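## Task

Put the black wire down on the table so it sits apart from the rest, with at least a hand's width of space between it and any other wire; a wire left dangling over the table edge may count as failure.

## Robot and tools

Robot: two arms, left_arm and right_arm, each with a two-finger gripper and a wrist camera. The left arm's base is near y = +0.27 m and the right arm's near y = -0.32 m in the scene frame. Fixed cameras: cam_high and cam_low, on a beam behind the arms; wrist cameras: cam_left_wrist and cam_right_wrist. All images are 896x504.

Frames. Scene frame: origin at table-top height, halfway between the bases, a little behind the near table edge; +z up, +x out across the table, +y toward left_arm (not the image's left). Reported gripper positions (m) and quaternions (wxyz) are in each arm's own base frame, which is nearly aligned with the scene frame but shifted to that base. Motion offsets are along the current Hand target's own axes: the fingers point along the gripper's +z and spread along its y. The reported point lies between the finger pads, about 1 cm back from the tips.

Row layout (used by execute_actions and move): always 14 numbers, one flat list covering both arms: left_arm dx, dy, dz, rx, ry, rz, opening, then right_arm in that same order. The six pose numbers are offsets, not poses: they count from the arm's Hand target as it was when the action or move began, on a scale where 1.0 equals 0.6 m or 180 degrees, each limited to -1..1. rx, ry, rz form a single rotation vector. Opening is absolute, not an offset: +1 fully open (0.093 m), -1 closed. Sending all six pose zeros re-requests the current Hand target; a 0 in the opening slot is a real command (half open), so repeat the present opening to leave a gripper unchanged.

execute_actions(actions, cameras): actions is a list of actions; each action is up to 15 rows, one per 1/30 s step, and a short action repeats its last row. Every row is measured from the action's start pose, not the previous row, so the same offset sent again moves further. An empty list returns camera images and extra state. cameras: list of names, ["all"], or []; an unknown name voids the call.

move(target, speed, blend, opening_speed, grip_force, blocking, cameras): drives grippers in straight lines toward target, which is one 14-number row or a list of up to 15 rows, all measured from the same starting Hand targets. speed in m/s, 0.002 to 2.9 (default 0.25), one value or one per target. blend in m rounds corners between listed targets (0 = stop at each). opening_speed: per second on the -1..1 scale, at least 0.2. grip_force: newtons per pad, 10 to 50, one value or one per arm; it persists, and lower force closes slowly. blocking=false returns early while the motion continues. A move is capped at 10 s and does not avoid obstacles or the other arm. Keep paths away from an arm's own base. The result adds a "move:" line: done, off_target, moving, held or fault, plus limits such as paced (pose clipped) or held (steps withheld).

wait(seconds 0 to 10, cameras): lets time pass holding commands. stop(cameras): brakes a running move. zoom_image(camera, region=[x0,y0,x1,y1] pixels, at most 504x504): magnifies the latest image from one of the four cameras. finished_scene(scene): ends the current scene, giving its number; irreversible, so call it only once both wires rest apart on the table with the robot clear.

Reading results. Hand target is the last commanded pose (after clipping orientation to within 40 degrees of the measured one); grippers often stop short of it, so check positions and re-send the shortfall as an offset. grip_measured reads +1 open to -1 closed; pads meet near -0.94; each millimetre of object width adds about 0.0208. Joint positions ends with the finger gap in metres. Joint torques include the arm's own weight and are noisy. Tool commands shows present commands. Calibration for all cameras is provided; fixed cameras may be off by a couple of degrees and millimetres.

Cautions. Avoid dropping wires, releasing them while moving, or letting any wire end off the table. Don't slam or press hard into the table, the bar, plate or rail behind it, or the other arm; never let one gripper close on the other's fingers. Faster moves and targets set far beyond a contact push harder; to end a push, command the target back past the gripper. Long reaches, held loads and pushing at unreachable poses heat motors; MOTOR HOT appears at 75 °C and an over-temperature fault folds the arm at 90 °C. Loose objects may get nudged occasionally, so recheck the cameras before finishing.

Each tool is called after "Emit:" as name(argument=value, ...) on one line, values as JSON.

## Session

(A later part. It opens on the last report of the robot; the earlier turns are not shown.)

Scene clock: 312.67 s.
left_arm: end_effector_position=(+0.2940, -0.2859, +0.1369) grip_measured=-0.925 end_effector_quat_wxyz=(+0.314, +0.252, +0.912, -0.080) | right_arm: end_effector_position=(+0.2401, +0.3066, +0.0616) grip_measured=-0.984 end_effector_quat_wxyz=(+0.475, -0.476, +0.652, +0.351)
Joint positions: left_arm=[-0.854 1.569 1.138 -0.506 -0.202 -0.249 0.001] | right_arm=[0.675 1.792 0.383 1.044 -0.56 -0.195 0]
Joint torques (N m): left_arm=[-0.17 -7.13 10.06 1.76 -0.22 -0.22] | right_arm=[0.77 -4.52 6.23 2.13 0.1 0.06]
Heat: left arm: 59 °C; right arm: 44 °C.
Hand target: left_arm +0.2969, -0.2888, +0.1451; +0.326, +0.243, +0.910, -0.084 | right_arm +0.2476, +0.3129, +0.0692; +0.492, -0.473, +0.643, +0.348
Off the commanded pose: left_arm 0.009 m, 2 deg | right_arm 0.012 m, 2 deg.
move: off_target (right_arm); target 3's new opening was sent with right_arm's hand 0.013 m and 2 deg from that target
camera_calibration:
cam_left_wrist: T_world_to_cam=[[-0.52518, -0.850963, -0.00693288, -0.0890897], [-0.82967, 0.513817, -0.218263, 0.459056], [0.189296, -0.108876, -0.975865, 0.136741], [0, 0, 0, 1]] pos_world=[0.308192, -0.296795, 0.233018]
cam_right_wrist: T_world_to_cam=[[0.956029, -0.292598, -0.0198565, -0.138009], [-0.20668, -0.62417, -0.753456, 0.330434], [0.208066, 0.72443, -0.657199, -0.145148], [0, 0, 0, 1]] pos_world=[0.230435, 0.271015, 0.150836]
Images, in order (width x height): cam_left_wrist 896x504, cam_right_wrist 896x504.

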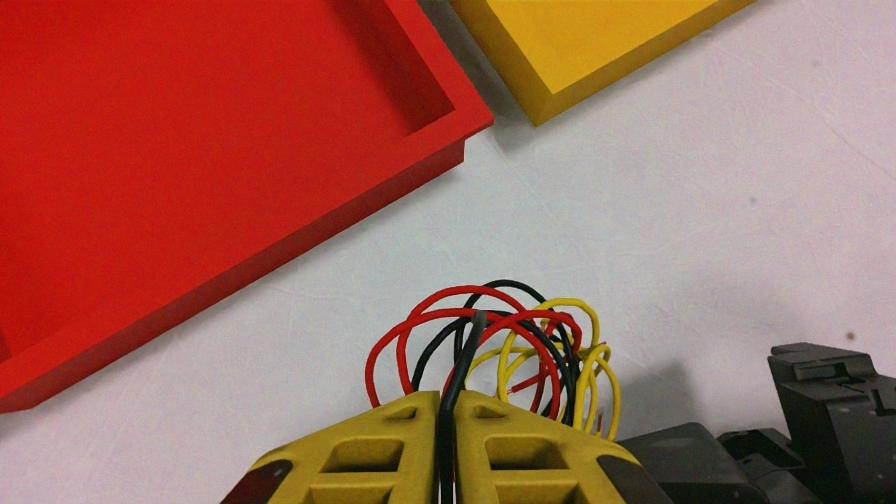

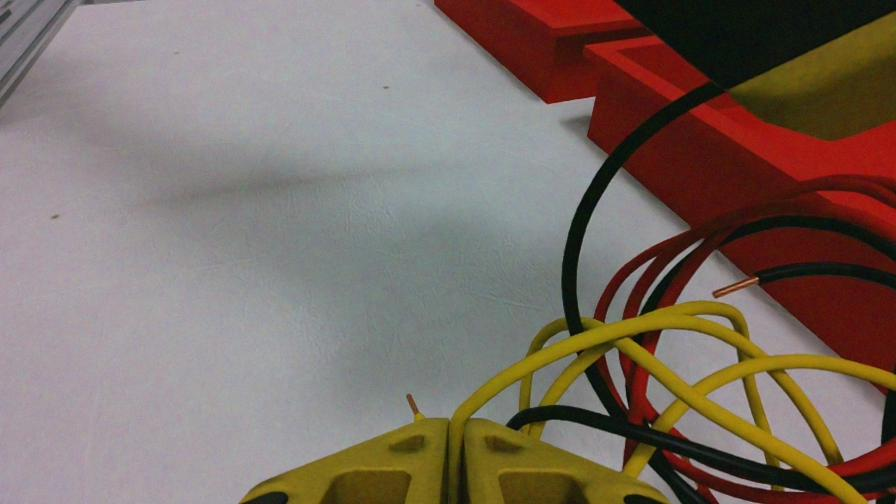

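Emit:
move(target=[0,0,0,0,0,0,-0.931621,0.06,-0.036,-0.208,0,0,0,-1], speed=0.07, cameras=["cam_right_wrist","cam_left_wrist","cam_high"])

Scene clock: 318.80 s.
left_arm: end_effector_position=(+0.2937, -0.2862, +0.1369) grip_measured=-0.925 end_effector_quat_wxyz=(+0.314, +0.252, +0.912, -0.081) | right_arm: end_effector_position=(+0.2259, +0.1843, +0.0622) grip_measured=-0.984 end_effector_quat_wxyz=(+0.481, -0.468, +0.652, +0.352)
Joint positions: left_arm=[-0.855 1.569 1.138 -0.506 -0.202 -0.249 0.001] | right_arm=[0.175 1.513 0.16 0.783 -1.005 -0.486 0]
Joint torques (N m): left_arm=[-0.08 -7.09 9.99 1.78 -0.21 -0.21] | right_arm=[-0.81 -5.48 4.45 1.46 -0.36 -0.09]
Heat: left arm: 59 °C; right arm: 44 °C.
Hand target: left_arm +0.2970, -0.2887, +0.1451; +0.326, +0.243, +0.910, -0.084 | right_arm +0.2277, +0.1827, +0.0690; +0.492, -0.472, +0.643, +0.348
Off the commanded pose: left_arm 0.009 m, 2 deg | right_arm 0.007 m, 2 deg.
move: done
camera_calibration:
cam_left_wrist: T_world_to_cam=[[-0.525931, -0.850501, -0.00666741, -0.0891946], [-0.829243, 0.514497, -0.218288, 0.459037], [0.189085, -0.109276, -0.975862, 0.13671], [0, 0, 0, 1]] pos_world=[0.307893, -0.297094, 0.233018]
cam_right_wrist: T_world_to_cam=[[0.952147, -0.304681, -0.0242121, -0.156991], [-0.214764, -0.610573, -0.762284, 0.25153], [0.21747, 0.731006, -0.64679, -0.0572019], [0, 0, 0, 1]] pos_world=[0.215938, 0.14756, 0.150938]
Images, in order (width x height): cam_high 896x504, cam_left_wrist 896x504, cam_right_wrist 896x504.

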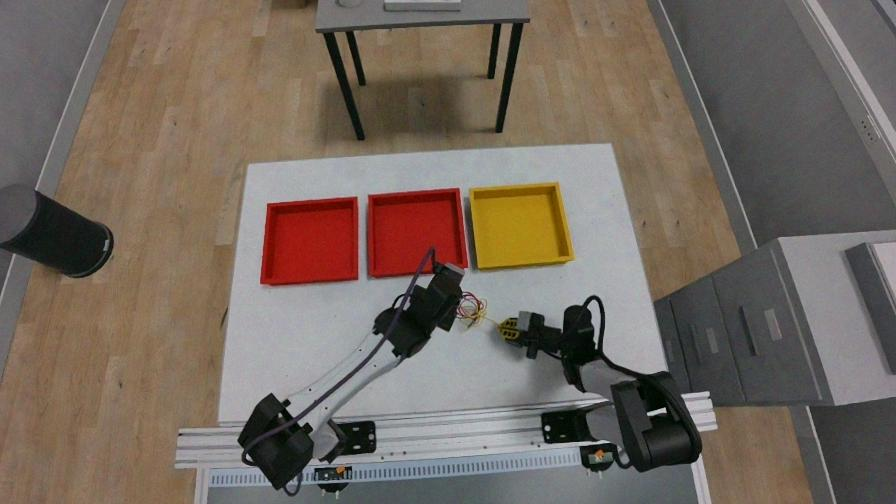

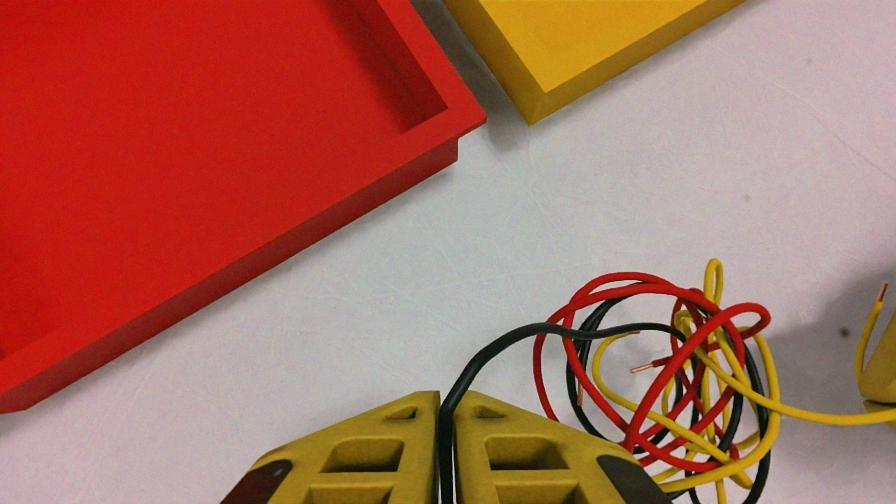

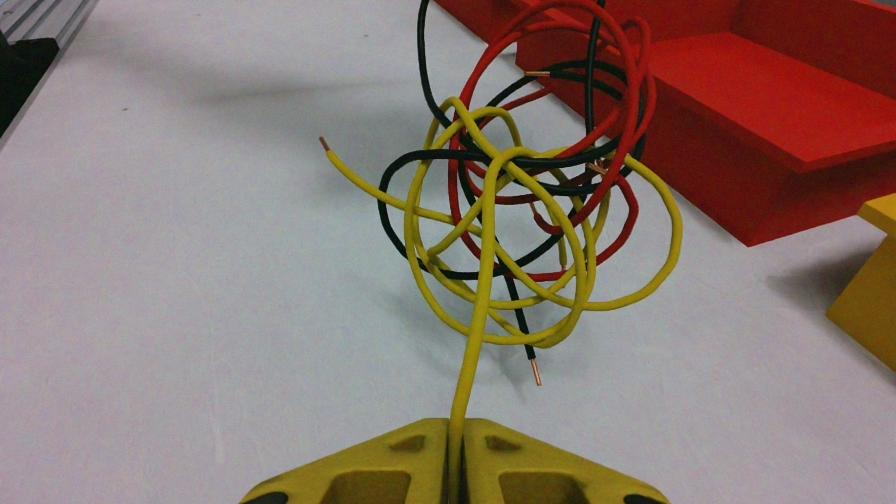

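Emit:
move(target=[0.0388,0.0868,-0.0311,0,0,0,-0.931621,0.057,-0.068,-0.198,0,0,0,-1], speed=0.08, cameras=["cam_right_wrist","cam_left_wrist","cam_high","cam_low"])

Emit:
zoom_image(camera="cam_high", region=[380, 230, 600, 340])

Scene clock: 331.40 s.
left_arm: end_effector_position=(+0.2958, -0.2344, +0.1408) grip_measured=-0.925 end_effector_quat_wxyz=(+0.315, +0.243, +0.914, -0.087) | right_arm: end_effector_position=(+0.2235, +0.0567, +0.0682) grip_measured=-0.984 end_effector_quat_wxyz=(+0.487, -0.466, +0.656, +0.340)
Joint positions: left_arm=[-0.724 1.423 1.013 -0.505 -0.12 -0.163 0.001] | right_arm=[-0.511 1.741 0.642 -0.969 -1.229 -2.101 0]
Joint torques (N m): left_arm=[1.11 -7.79 7.08 1.88 -0.07 0.18] | right_arm=[-0.16 -3.69 6.04 -0.59 -0.47 -0.04]
Heat: left arm: 59 °C; right arm: 42 °C.
Hand target: left_arm +0.2969, -0.2288, +0.1451; +0.326, +0.243, +0.910, -0.084 | right_arm +0.2280, +0.0526, +0.0693; +0.492, -0.473, +0.643, +0.348
Off the commanded pose: left_arm 0.007 m, 1 deg | right_arm 0.006 m, 2 deg.
joint sent to its limit (right arm) — joint 6 (wrist roll), lower limit. The joint targets still meet the commanded pose.
move: done
camera_calibration:
cam_left_wrist: T_world_to_cam=[[-0.513852, -0.857825, 0.00962272, -0.0515097], [-0.837365, 0.499095, -0.222991, 0.43444], [0.186484, -0.122642, -0.974773, 0.143255], [0, 0, 0, 1]] pos_world=[0.310601, -0.243444, 0.237012]
cam_right_wrist: T_world_to_cam=[[0.945632, -0.325155, -0.00733491, -0.191875], [-0.216942, -0.613799, -0.759069, 0.178142], [0.242313, 0.719392, -0.650968, 0.035853], [0, 0, 0, 1]] pos_world=[0.211402, 0.0211623, 0.157154]

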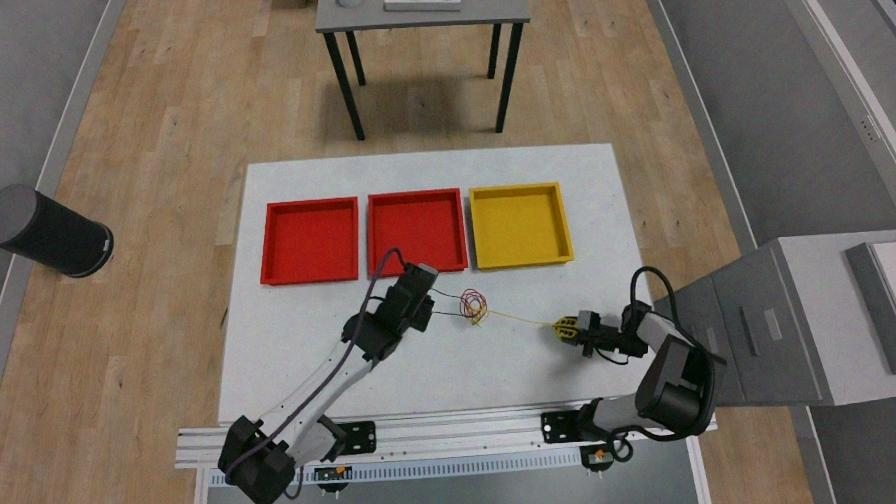

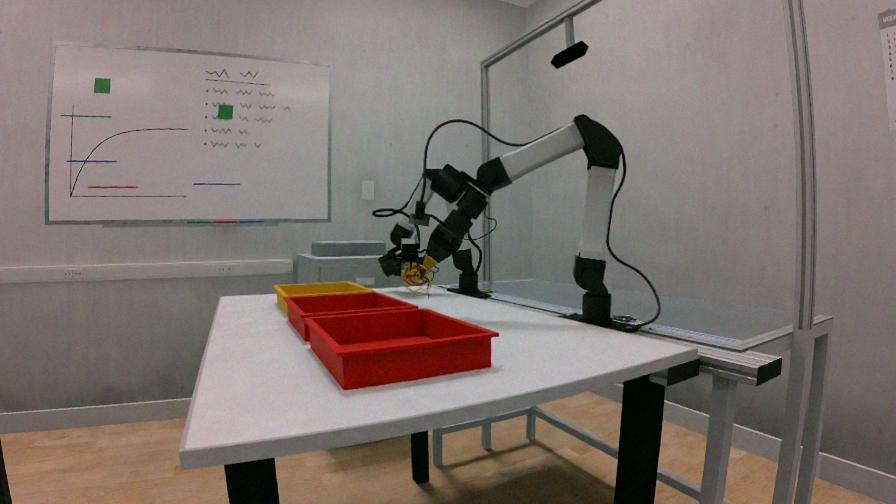

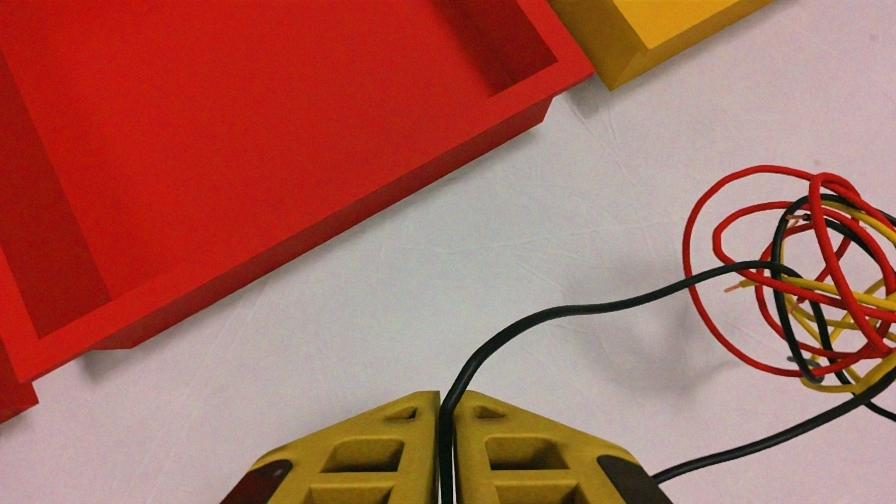

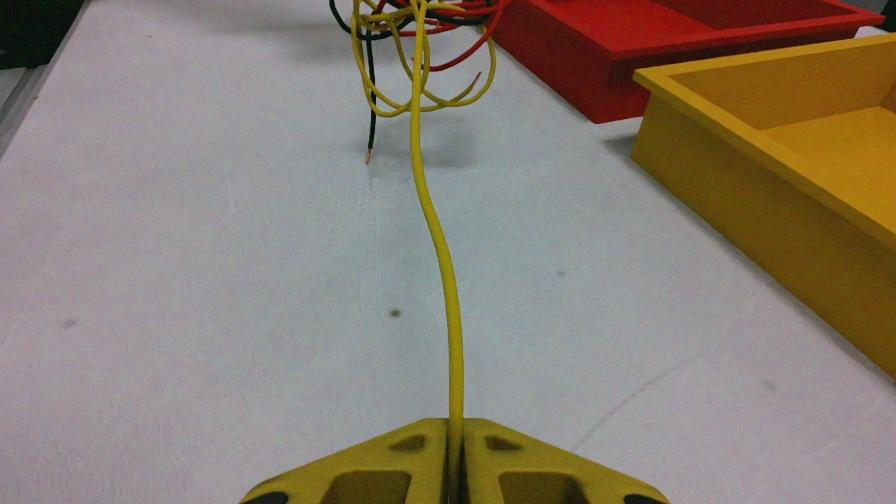

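Scaled by 2.291 from the camera's 896x504 image, which has a finer 1280x720 frame.

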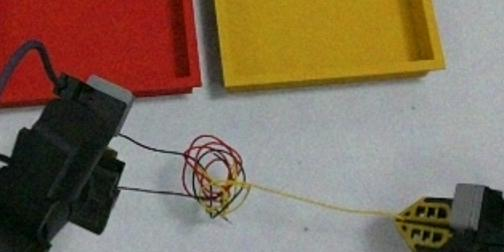

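Emit:
move(target=[0.0775,0.1736,-0.0623,0,0,0,-0.931621,0.0197,-0.0577,-0.0658,0.16,0.003,0.045,-1], speed=0.11, cameras=["cam_right_wrist","cam_left_wrist","cam_high","cam_low"])

Emit:
zoom_image(camera="cam_high", region=[360, 230, 620, 360])

Scene clock: 342.47 s.
left_arm: end_effector_position=(+0.2940, -0.1244, +0.1455) grip_measured=-0.925 end_effector_quat_wxyz=(+0.317, +0.256, +0.906, -0.113) | right_arm: end_effector_position=(+0.2426, +0.0124, +0.0683) grip_measured=-0.984 end_effector_quat_wxyz=(+0.558, -0.285, +0.741, +0.243)
Joint positions: left_arm=[-0.293 1.18 0.846 -0.575 0.204 0.186 0.001] | right_arm=[-0.676 1.383 0.272 -0.052 -1.284 -1.104 0]
Joint torques (N m): left_arm=[2.07 -5.39 7.1 1.78 -0.32 0.11] | right_arm=[-1.24 -4.78 4.9 1.23 -0.29 0.09]
Heat: left arm: 58 °C; right arm: 41 °C.
Hand target: left_arm +0.2968, -0.1087, +0.1451; +0.326, +0.243, +0.910, -0.084 | right_arm +0.2481, +0.0026, +0.0693; +0.565, -0.291, +0.743, +0.209
Off the commanded pose: left_arm 0.016 m, 4 deg | right_arm 0.011 m, 4 deg.
move: off_target (left_arm, right_arm)
camera_calibration:
cam_left_wrist: T_world_to_cam=[[-0.550425, -0.833555, 0.0471018, 0.0501597], [-0.81549, 0.524692, -0.244281, 0.378842], [0.178908, -0.172869, -0.96856, 0.156633], [0, 0, 0, 1]] pos_world=[0.308529, -0.129888, 0.241889]
cam_right_wrist: T_world_to_cam=[[0.699812, -0.71207, -0.0567312, -0.15658], [-0.475496, -0.405096, -0.780897, 0.216782], [0.533072, 0.573457, -0.622078, -0.00753332], [0, 0, 0, 1]] pos_world=[0.216671, -0.0193586, 0.155715]

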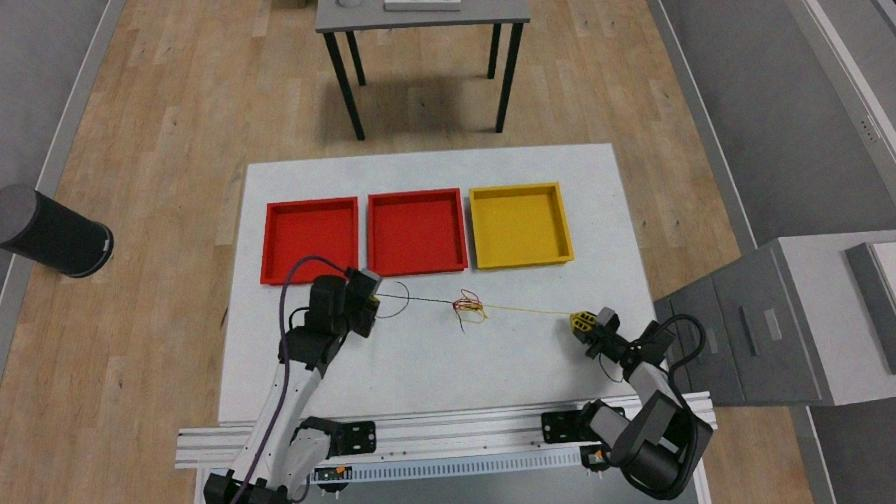

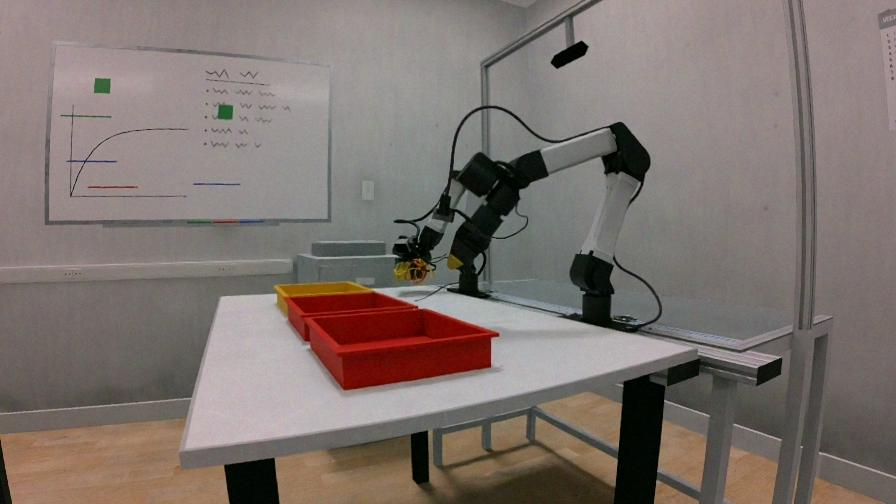

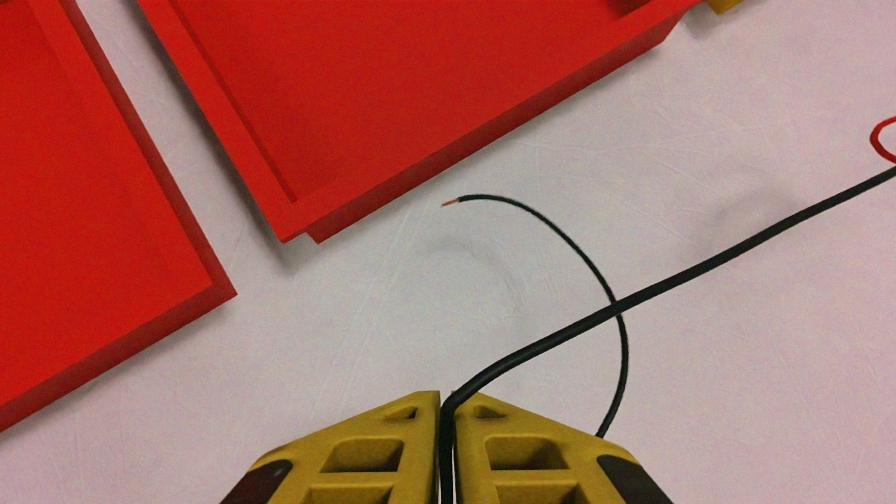

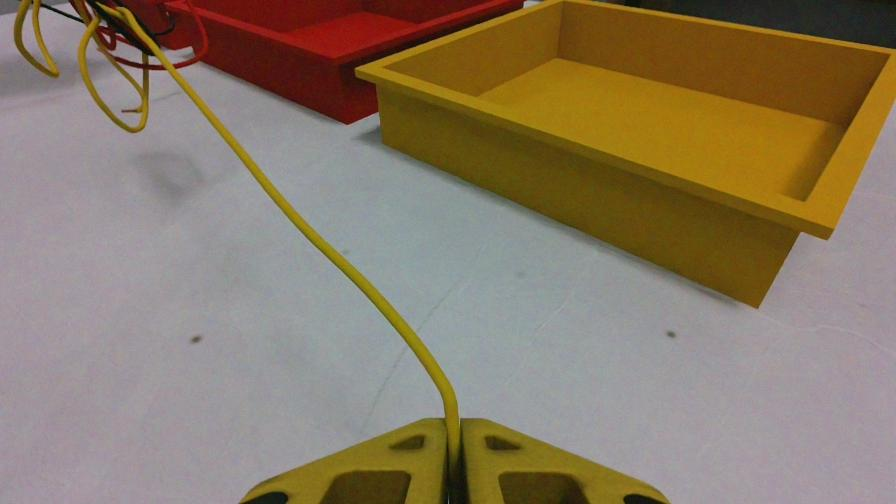

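Scaled by 1.938 from the camera's 896x504 image, which has a finer 1280x720 frame.

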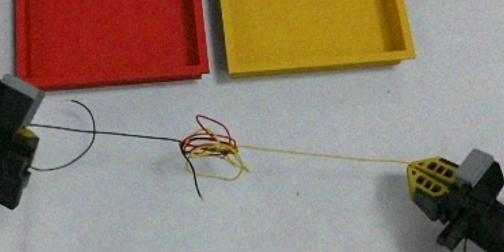

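Emit:
move(target=[0.126,0.188,-0.016,0,0,0,-0.931621,0,0,0,0,0,0,-1], speed=0.08, cameras=["cam_right_wrist","cam_left_wrist","cam_high","cam_low"])

Emit:
zoom_image(camera="cam_high", region=[330, 230, 620, 370])

Scene clock: 351.77 s.
left_arm: end_effector_position=(+0.2966, +0.0229, +0.1064) grip_measured=-0.925 end_effector_quat_wxyz=(+0.323, +0.236, +0.913, -0.078) | right_arm: end_effector_position=(+0.2467, +0.0061, +0.0667) grip_measured=-0.984 end_effector_quat_wxyz=(+0.558, -0.286, +0.746, +0.225)
Joint positions: left_arm=[0.342 1.247 0.762 -0.589 0.482 0.723 0.001] | right_arm=[-0.682 1.383 0.272 -0.012 -1.259 -1.087 0]
Joint torques (N m): left_arm=[0.53 -2.73 7.94 1.45 0.53 0.22] | right_arm=[-0.69 -4.6 4.34 1.18 -0.47 0.11]
Heat: left arm: 57 °C; right arm: 41 °C.
Hand target: left_arm +0.2968, +0.0215, +0.1053; +0.326, +0.243, +0.910, -0.084 | right_arm +0.2481, +0.0026, +0.0693; +0.565, -0.291, +0.743, +0.209
Off the commanded pose: left_arm 0.002 m, 1 deg | right_arm 0.005 m, 2 deg.
move: done
camera_calibration:
cam_left_wrist: T_world_to_cam=[[-0.49656, -0.867982, -0.00592916, 0.166706], [-0.842978, 0.483861, -0.235087, 0.302362], [0.20692, -0.111736, -0.971956, 0.134512], [0, 0, 0, 1]] pos_world=[0.309831, 0.0134258, 0.202809]
cam_right_wrist: T_world_to_cam=[[0.684838, -0.728016, -0.0314474, -0.161858], [-0.480308, -0.418525, -0.770806, 0.215549], [0.547997, 0.542982, -0.636294, -0.00961728], [0, 0, 0, 1]] pos_world=[0.219647, -0.0224004, 0.154937]

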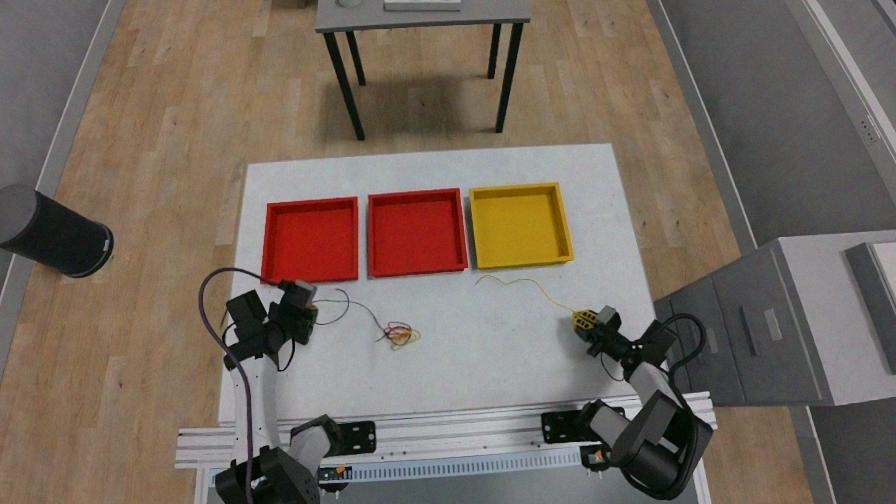

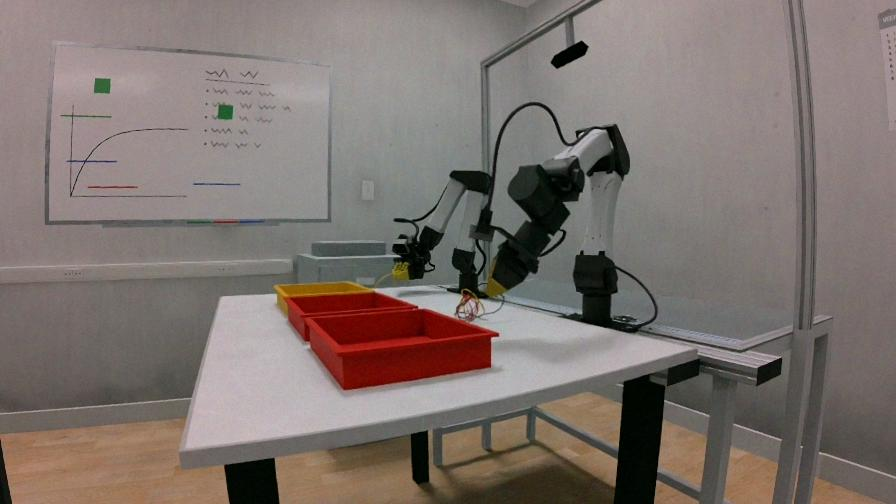

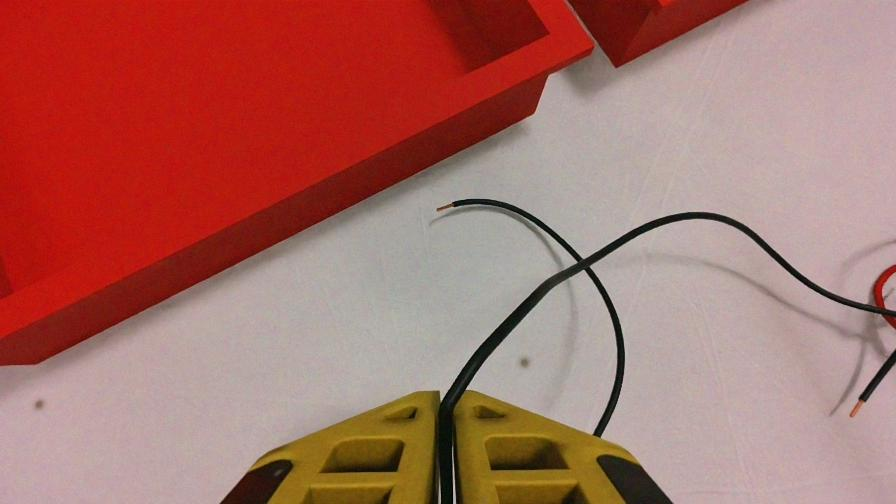

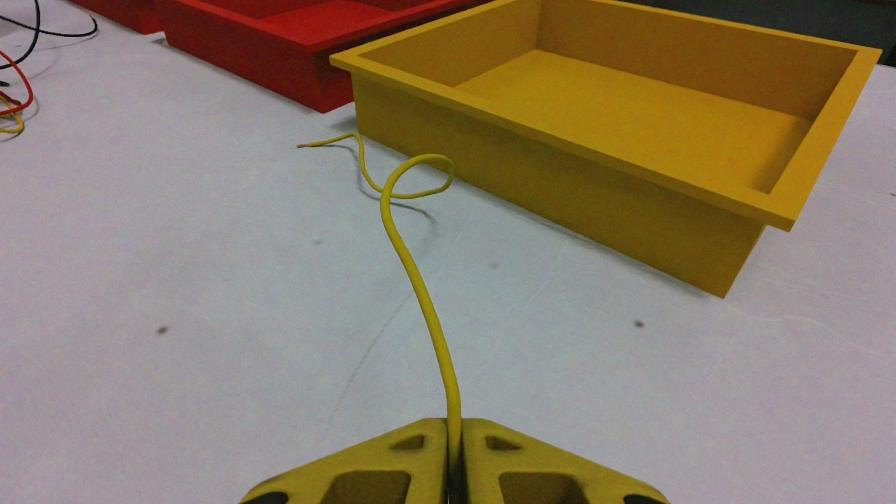

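Scaled by 1.738 from the camera's 896x504 image, which has a finer 1280x720 frame.

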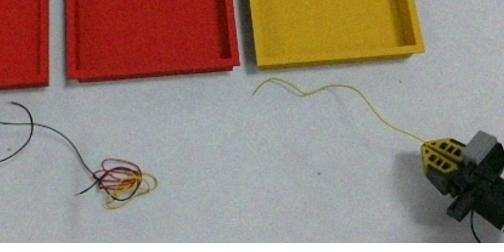

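Emit:
move(target=[[0,0,0,0,0,0,-0.931621,0.0577,0.001,0.0164,0,0.1,0,-1],[0,0,0,0,0,0,-0.931621,0.0577,0.001,0.0164,0,0.1,0,-0.4],[0,0,0,0,0,0,-0.931621,-0.0225,0.001,-0.09,0,0.1,0,-0.4],[0,0,0,0,0,0,-0.931621,-0.159,0.446,0.285,-0.1545,0.0747,-0.0651,-0.2]], speed=[0.08,0.08,0.1,0.16], blend=[0,0,0.03,0], opening_speed=0.8, cameras=["all"])

Emit:
zoom_image(camera="cam_high", region=[330, 230, 620, 370])

Scene clock: 389.30 s.
left_arm: end_effector_position=(+0.2966, +0.0228, +0.1065) grip_measured=-0.925 end_effector_quat_wxyz=(+0.323, +0.236, +0.913, -0.078) | right_arm: end_effector_position=(+0.2018, +0.3185, +0.0952) grip_measured=-0.201 end_effector_quat_wxyz=(+0.385, -0.518, +0.709, +0.284)
Joint positions: left_arm=[0.342 1.247 0.762 -0.589 0.482 0.724 0.001] | right_arm=[0.855 1.403 0.552 0.237 -0.343 -0.229 0.036]
Joint torques (N m): left_arm=[0.68 -2.8 8.01 1.49 0.49 0.17] | right_arm=[1.09 -3.74 9.5 2.05 0.01 0.11]
Heat: left arm: 56 °C; right arm: 41 °C.
Hand target: left_arm +0.2968, +0.0215, +0.1053; +0.326, +0.243, +0.910, -0.084 | right_arm +0.2104, +0.3296, +0.1093; +0.407, -0.513, +0.698, +0.287
Off the commanded pose: left_arm 0.002 m, 1 deg | right_arm 0.020 m, 3 deg.
move: off_target (right_arm); target 2's new opening was sent with right_arm's hand 0.013 m and 2 deg from that target; target 4's new opening was sent with right_arm's hand 0.020 m and 3 deg from that target
camera_calibration:
cam_left_wrist: T_world_to_cam=[[-0.497204, -0.867612, -0.00611702, 0.166851], [-0.84255, 0.484501, -0.235307, 0.302314], [0.207119, -0.111842, -0.971902, 0.134429], [0, 0, 0, 1]] pos_world=[0.30983, 0.0133259, 0.202809]
cam_right_wrist: T_world_to_cam=[[0.954861, -0.296344, -0.0205237, -0.0958558], [-0.257587, -0.791606, -0.554083, 0.399944], [0.147953, 0.534359, -0.832208, -0.0344216], [0, 0, 0, 1]] pos_world=[0.199642, 0.306585, 0.190989]

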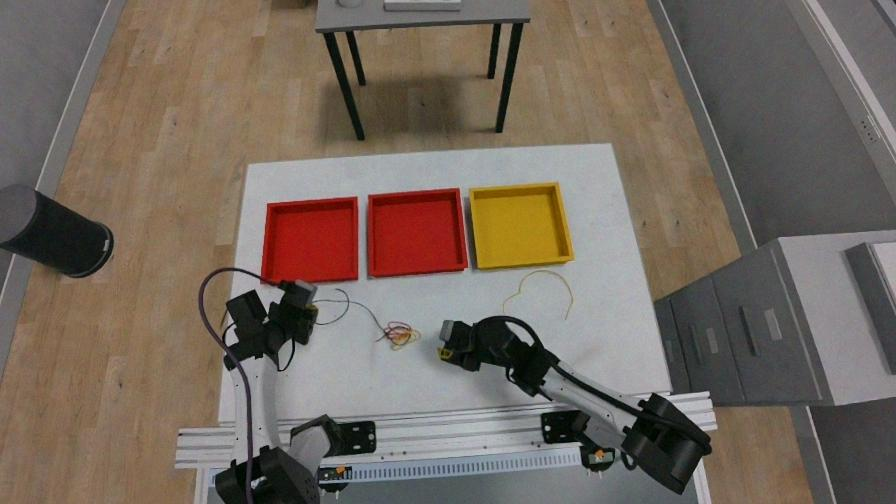

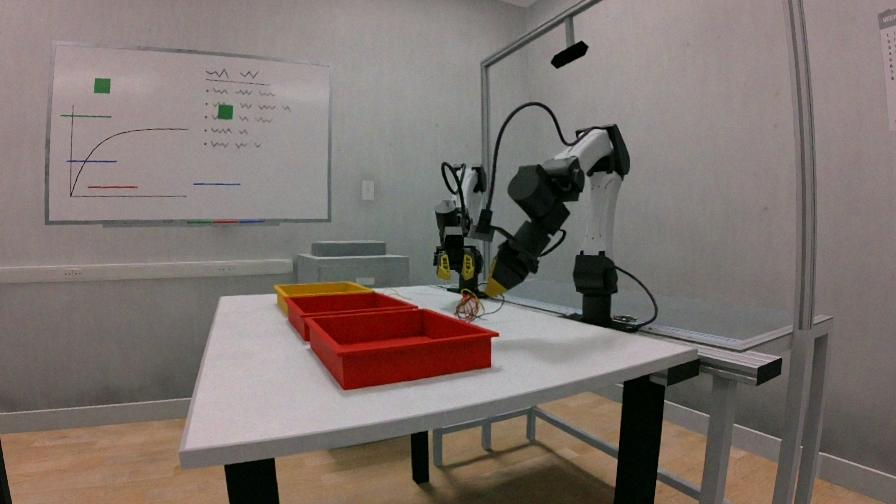

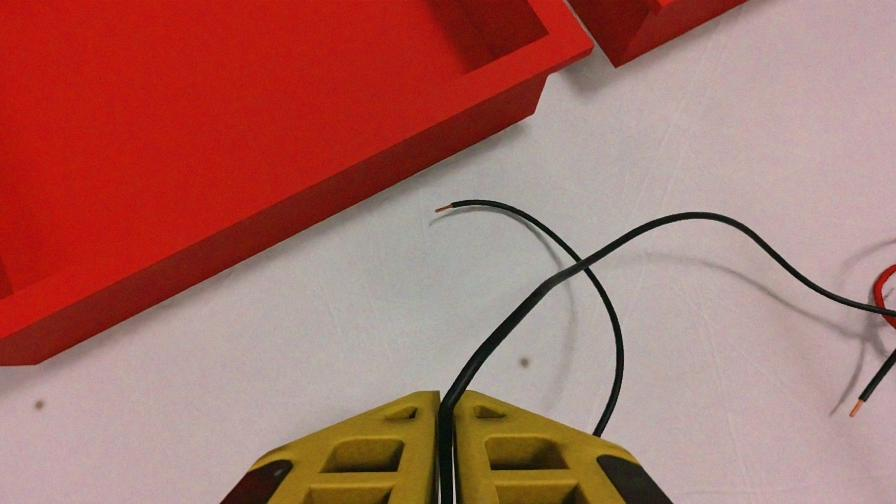

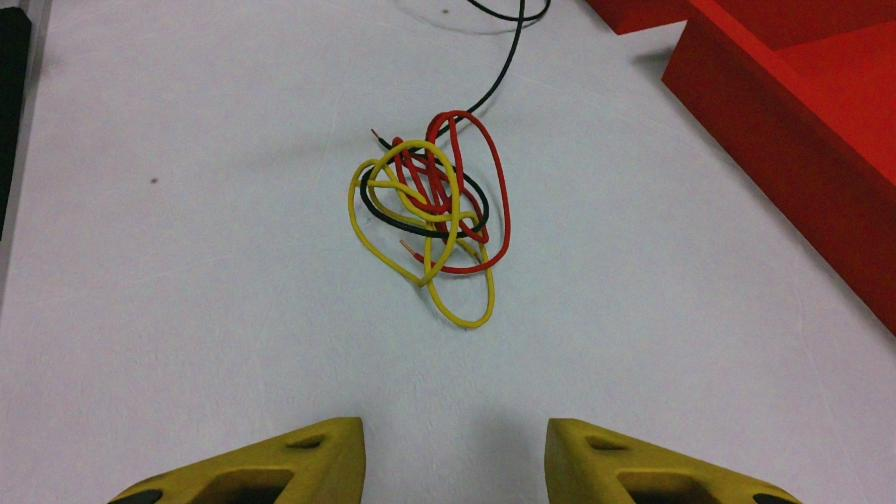

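Scaled by 1.738 from the camera's 896x504 image, which has a finer 1280x720 frame.

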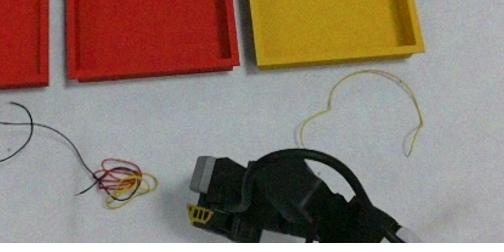

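Emit:
move(target=[[0,0,0,0,0,0,-0.931621,0.0232,-0.0033,0.1761,0,0,0,-0.2],[0,0,0,0,0,0,-0.931621,0.0232,-0.0033,0.1761,0,0,0,-1]], speed=0.08, opening_speed=0.8, cameras=["cam_right_wrist","cam_left_wrist"])

Emit:
zoom_image(camera="cam_right_wrist", region=[250, 104, 650, 504])

Scene clock: 414.13 s.
left_arm: end_effector_position=(+0.2966, +0.0228, +0.1065) grip_measured=-0.925 end_effector_quat_wxyz=(+0.323, +0.236, +0.913, -0.078) | right_arm: end_effector_position=(+0.2331, +0.3987, +0.0365) grip_measured=-0.981 end_effector_quat_wxyz=(+0.392, -0.519, +0.705, +0.283)
Joint positions: left_arm=[0.342 1.247 0.762 -0.589 0.482 0.724 0.001] | right_arm=[0.946 1.897 0.762 0.551 -0.265 -0.181 0]
Joint torques (N m): left_arm=[0.55 -2.81 8.16 1.47 0.52 0.19] | right_arm=[0.91 -6.41 8.18 1.99 0.05 0.09]
Heat: left arm: 56 °C; right arm: 43 °C.
Hand target: left_arm +0.2968, +0.0215, +0.1053; +0.326, +0.243, +0.910, -0.084 | right_arm +0.2392, +0.4089, +0.0441; +0.407, -0.513, +0.699, +0.287
Off the commanded pose: left_arm 0.002 m, 1 deg | right_arm 0.014 m, 2 deg.
move: off_target (right_arm); target 2's new opening was sent with right_arm's hand 0.016 m and 3 deg from that target
camera_calibration:
cam_left_wrist: T_world_to_cam=[[-0.497204, -0.867612, -0.00611702, 0.166851], [-0.84255, 0.484501, -0.235307, 0.302314], [0.207119, -0.111842, -0.971902, 0.134429], [0, 0, 0, 1]] pos_world=[0.30983, 0.0133259, 0.202809]
cam_right_wrist: T_world_to_cam=[[0.955192, -0.295848, -0.00906961, -0.103806], [-0.249169, -0.787189, -0.564134, 0.43568], [0.159758, 0.541117, -0.825633, -0.136409], [0, 0, 0, 1]] pos_world=[0.229505, 0.386065, 0.132216]
Images, in order (width x height): cam_left_wrist 896x504, cam_right_wrist 896x504.

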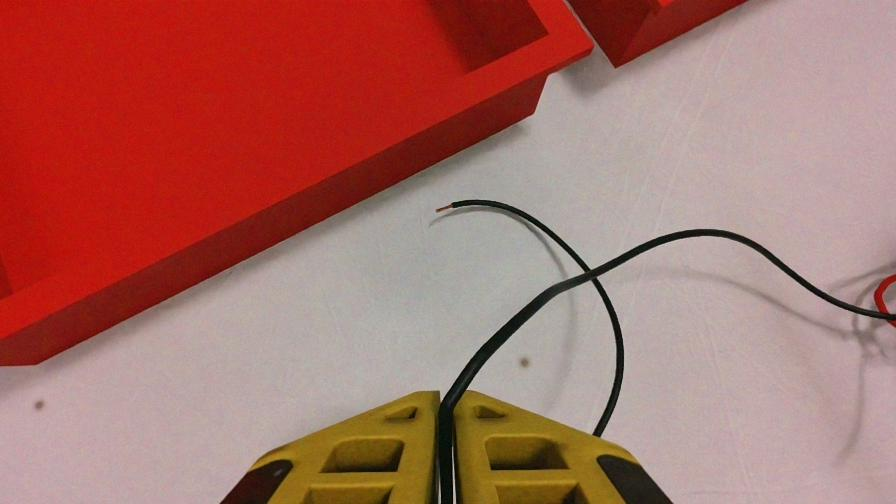

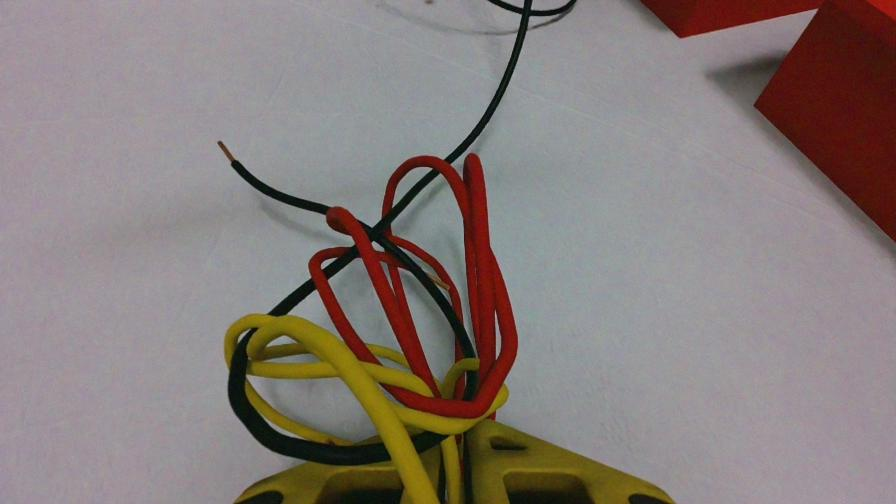

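Scaled by 1.260 from the camera's 896x504 image, which has a finer 1280x720 frame.

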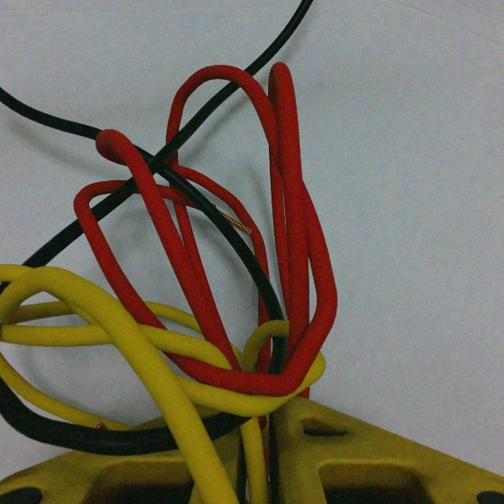

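Emit:
move(target=[0,0,0,0,0,0,-0.931621,0.035,-0.01,-0.077,0,0,0,-1], speed=0.06, cameras=["cam_right_wrist","cam_left_wrist"])

Emit:
zoom_image(camera="cam_right_wrist", region=[250, 104, 650, 504])

Scene clock: 424.23 s.
left_arm: end_effector_position=(+0.2966, +0.0222, +0.1067) grip_measured=-0.925 end_effector_quat_wxyz=(+0.324, +0.237, +0.913, -0.080) | right_arm: end_effector_position=(+0.2260, +0.3593, +0.0322) grip_measured=-0.981 end_effector_quat_wxyz=(+0.388, -0.516, +0.710, +0.280)
Joint positions: left_arm=[0.342 1.247 0.762 -0.59 0.486 0.724 0.001] | right_arm=[0.89 1.804 0.617 0.583 -0.304 -0.206 0]
Joint torques (N m): left_arm=[0.61 -2.84 8.1 1.49 0.47 0.13] | right_arm=[-0.69 -10.33 4.81 1.87 -0.25 0.01]
Heat: left arm: 56 °C; right arm: 44 °C.
Hand target: left_arm +0.2968, +0.0214, +0.1053; +0.326, +0.243, +0.910, -0.084 | right_arm +0.2293, +0.3590, +0.0493; +0.407, -0.513, +0.698, +0.287
Off the commanded pose: left_arm 0.002 m, 1 deg | right_arm 0.017 m, 3 deg.
move: off_target (right_arm)
camera_calibration:
cam_left_wrist: T_world_to_cam=[[-0.499026, -0.866578, -0.00394036, 0.166524], [-0.841311, 0.485556, -0.237551, 0.302461], [0.20777, -0.115229, -0.971367, 0.134451], [0, 0, 0, 1]] pos_world=[0.309628, 0.0129367, 0.203108]
cam_right_wrist: T_world_to_cam=[[0.9523, -0.304791, -0.0150547, -0.104723], [-0.26167, -0.790197, -0.554182, 0.404001], [0.157014, 0.531687, -0.832259, -0.113328], [0, 0, 0, 1]] pos_world=[0.223237, 0.347576, 0.127995]
Images, in order (width x height): cam_left_wrist 896x504, cam_right_wrist 896x504.

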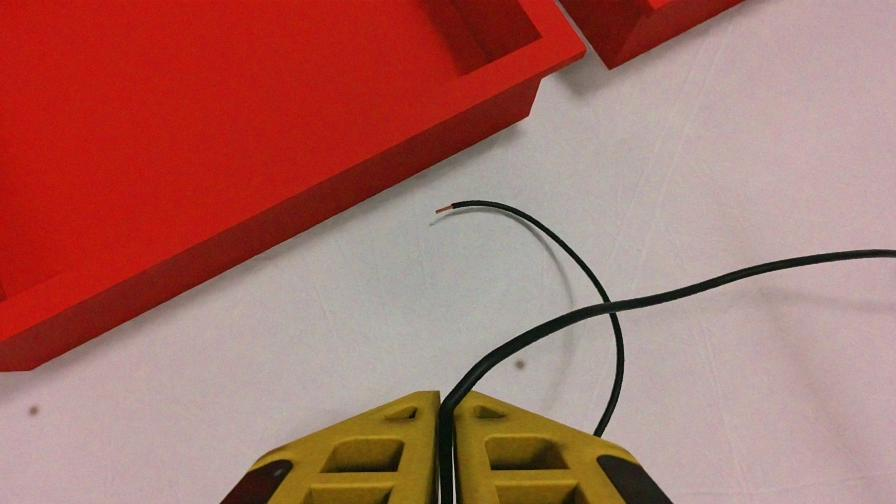

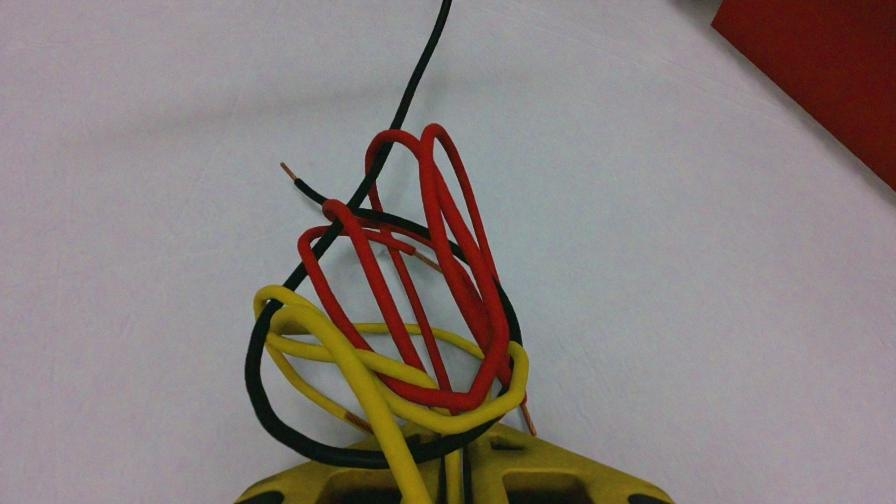

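Scaled by 1.260 from the camera's 896x504 image, which has a finer 1280x720 frame.

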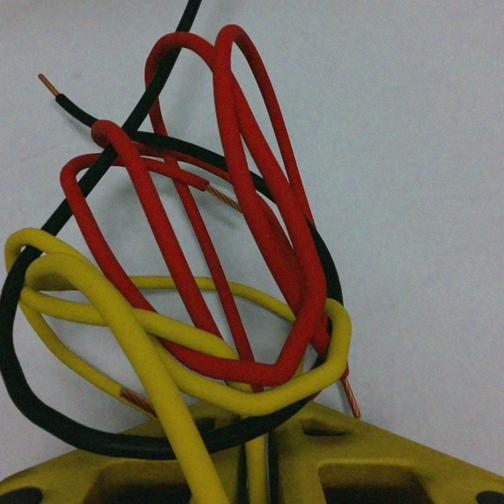

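Emit:
move(target=[0,0,0,0,0,0,-0.931621,0.0724,-0.0307,-0.1895,0,0,0,-1], speed=0.07, cameras=["cam_right_wrist","cam_left_wrist","cam_high"])

Emit:
zoom_image(camera="cam_high", region=[330, 230, 620, 370])

Scene clock: 432.97 s.
left_arm: end_effector_position=(+0.2873, +0.0069, +0.1060) grip_measured=-0.925 end_effector_quat_wxyz=(+0.316, +0.243, +0.909, -0.121) | right_arm: end_effector_position=(+0.2112, +0.2479, +0.0739) grip_measured=-0.981 end_effector_quat_wxyz=(+0.415, -0.518, +0.688, +0.293)
Joint positions: left_arm=[0.335 1.247 0.762 -0.645 0.55 0.731 0.001] | right_arm=[0.575 1.308 0.328 0.359 -0.587 -0.406 0]
Joint torques (N m): left_arm=[1.31 -2.86 8.05 1.84 -0.07 0.11] | right_arm=[-1.83 -5.46 4.72 1.31 -0.12 -0.08]
Heat: left arm: 56 °C; right arm: 43 °C.
Hand target: left_arm +0.2968, +0.0215, +0.1053; +0.326, +0.243, +0.910, -0.084 | right_arm +0.2096, +0.2391, +0.0692; +0.407, -0.513, +0.699, +0.287
Off the commanded pose: left_arm 0.017 m, 4 deg | right_arm 0.010 m, 2 deg.
move: off_target (left_arm)
camera_calibration:
cam_left_wrist: T_world_to_cam=[[-0.533344, -0.842919, 0.0709298, 0.150376], [-0.828308, 0.503403, -0.245951, 0.298945], [0.17161, -0.189928, -0.966684, 0.144327], [0, 0, 0, 1]] pos_world=[0.303053, 0.00367673, 0.202379]
cam_right_wrist: T_world_to_cam=[[0.958195, -0.285977, 0.00884959, -0.131588], [-0.221642, -0.761484, -0.609112, 0.32375], [0.180931, 0.581687, -0.793035, -0.0374051], [0, 0, 0, 1]] pos_world=[0.204612, 0.230657, 0.168701]
Images, in order (width x height): cam_high 896x504, cam_left_wrist 896x504, cam_right_wrist 896x504.

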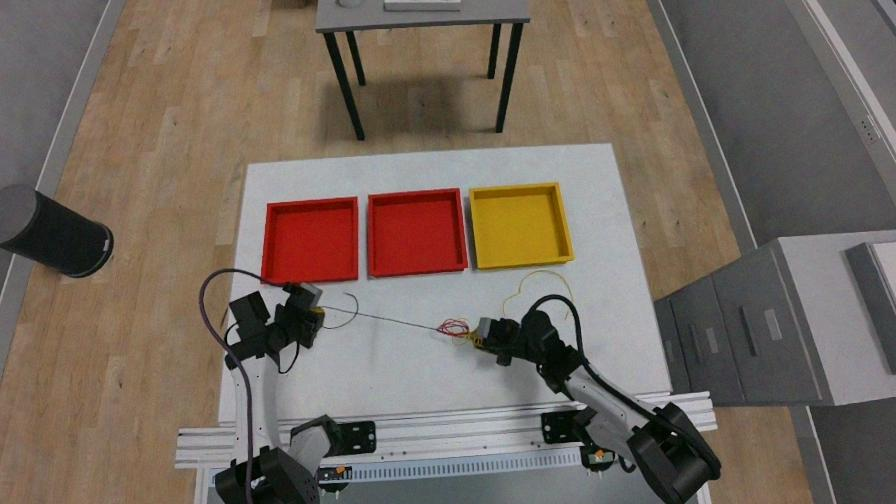

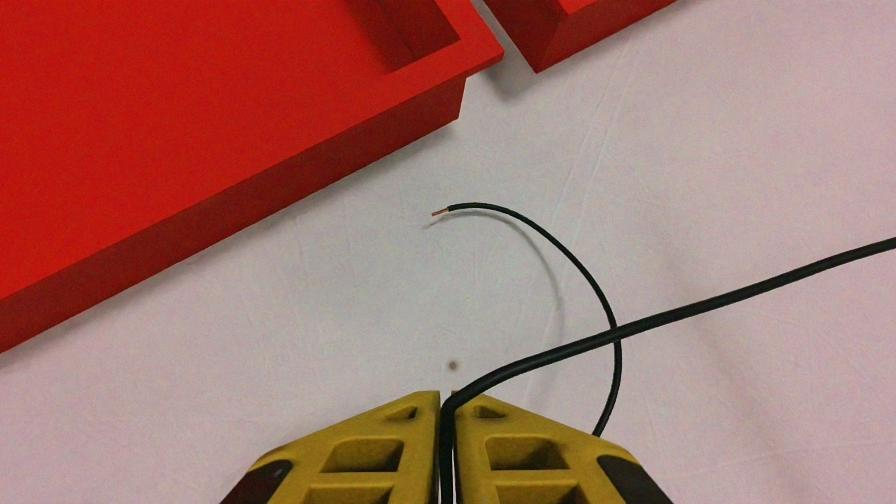

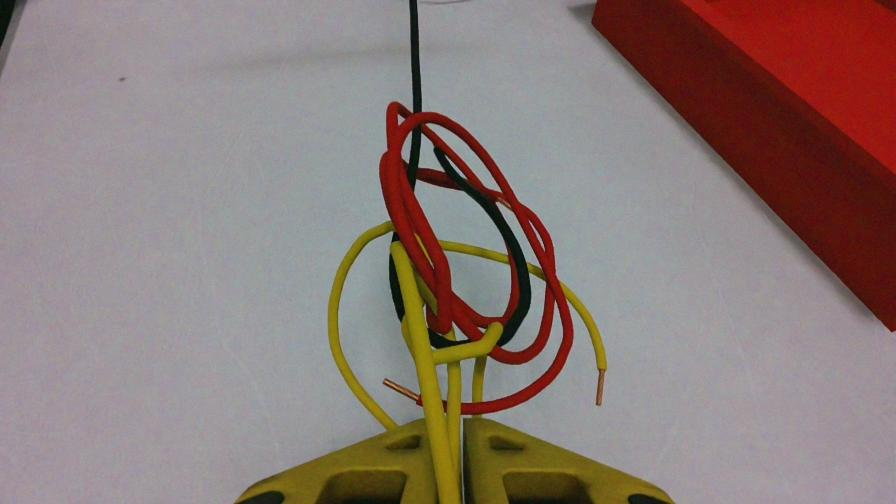

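Scaled by 1.738 from the camera's 896x504 image, which has a finer 1280x720 frame.

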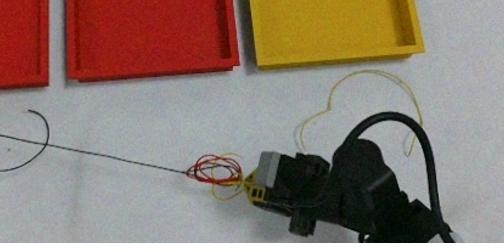

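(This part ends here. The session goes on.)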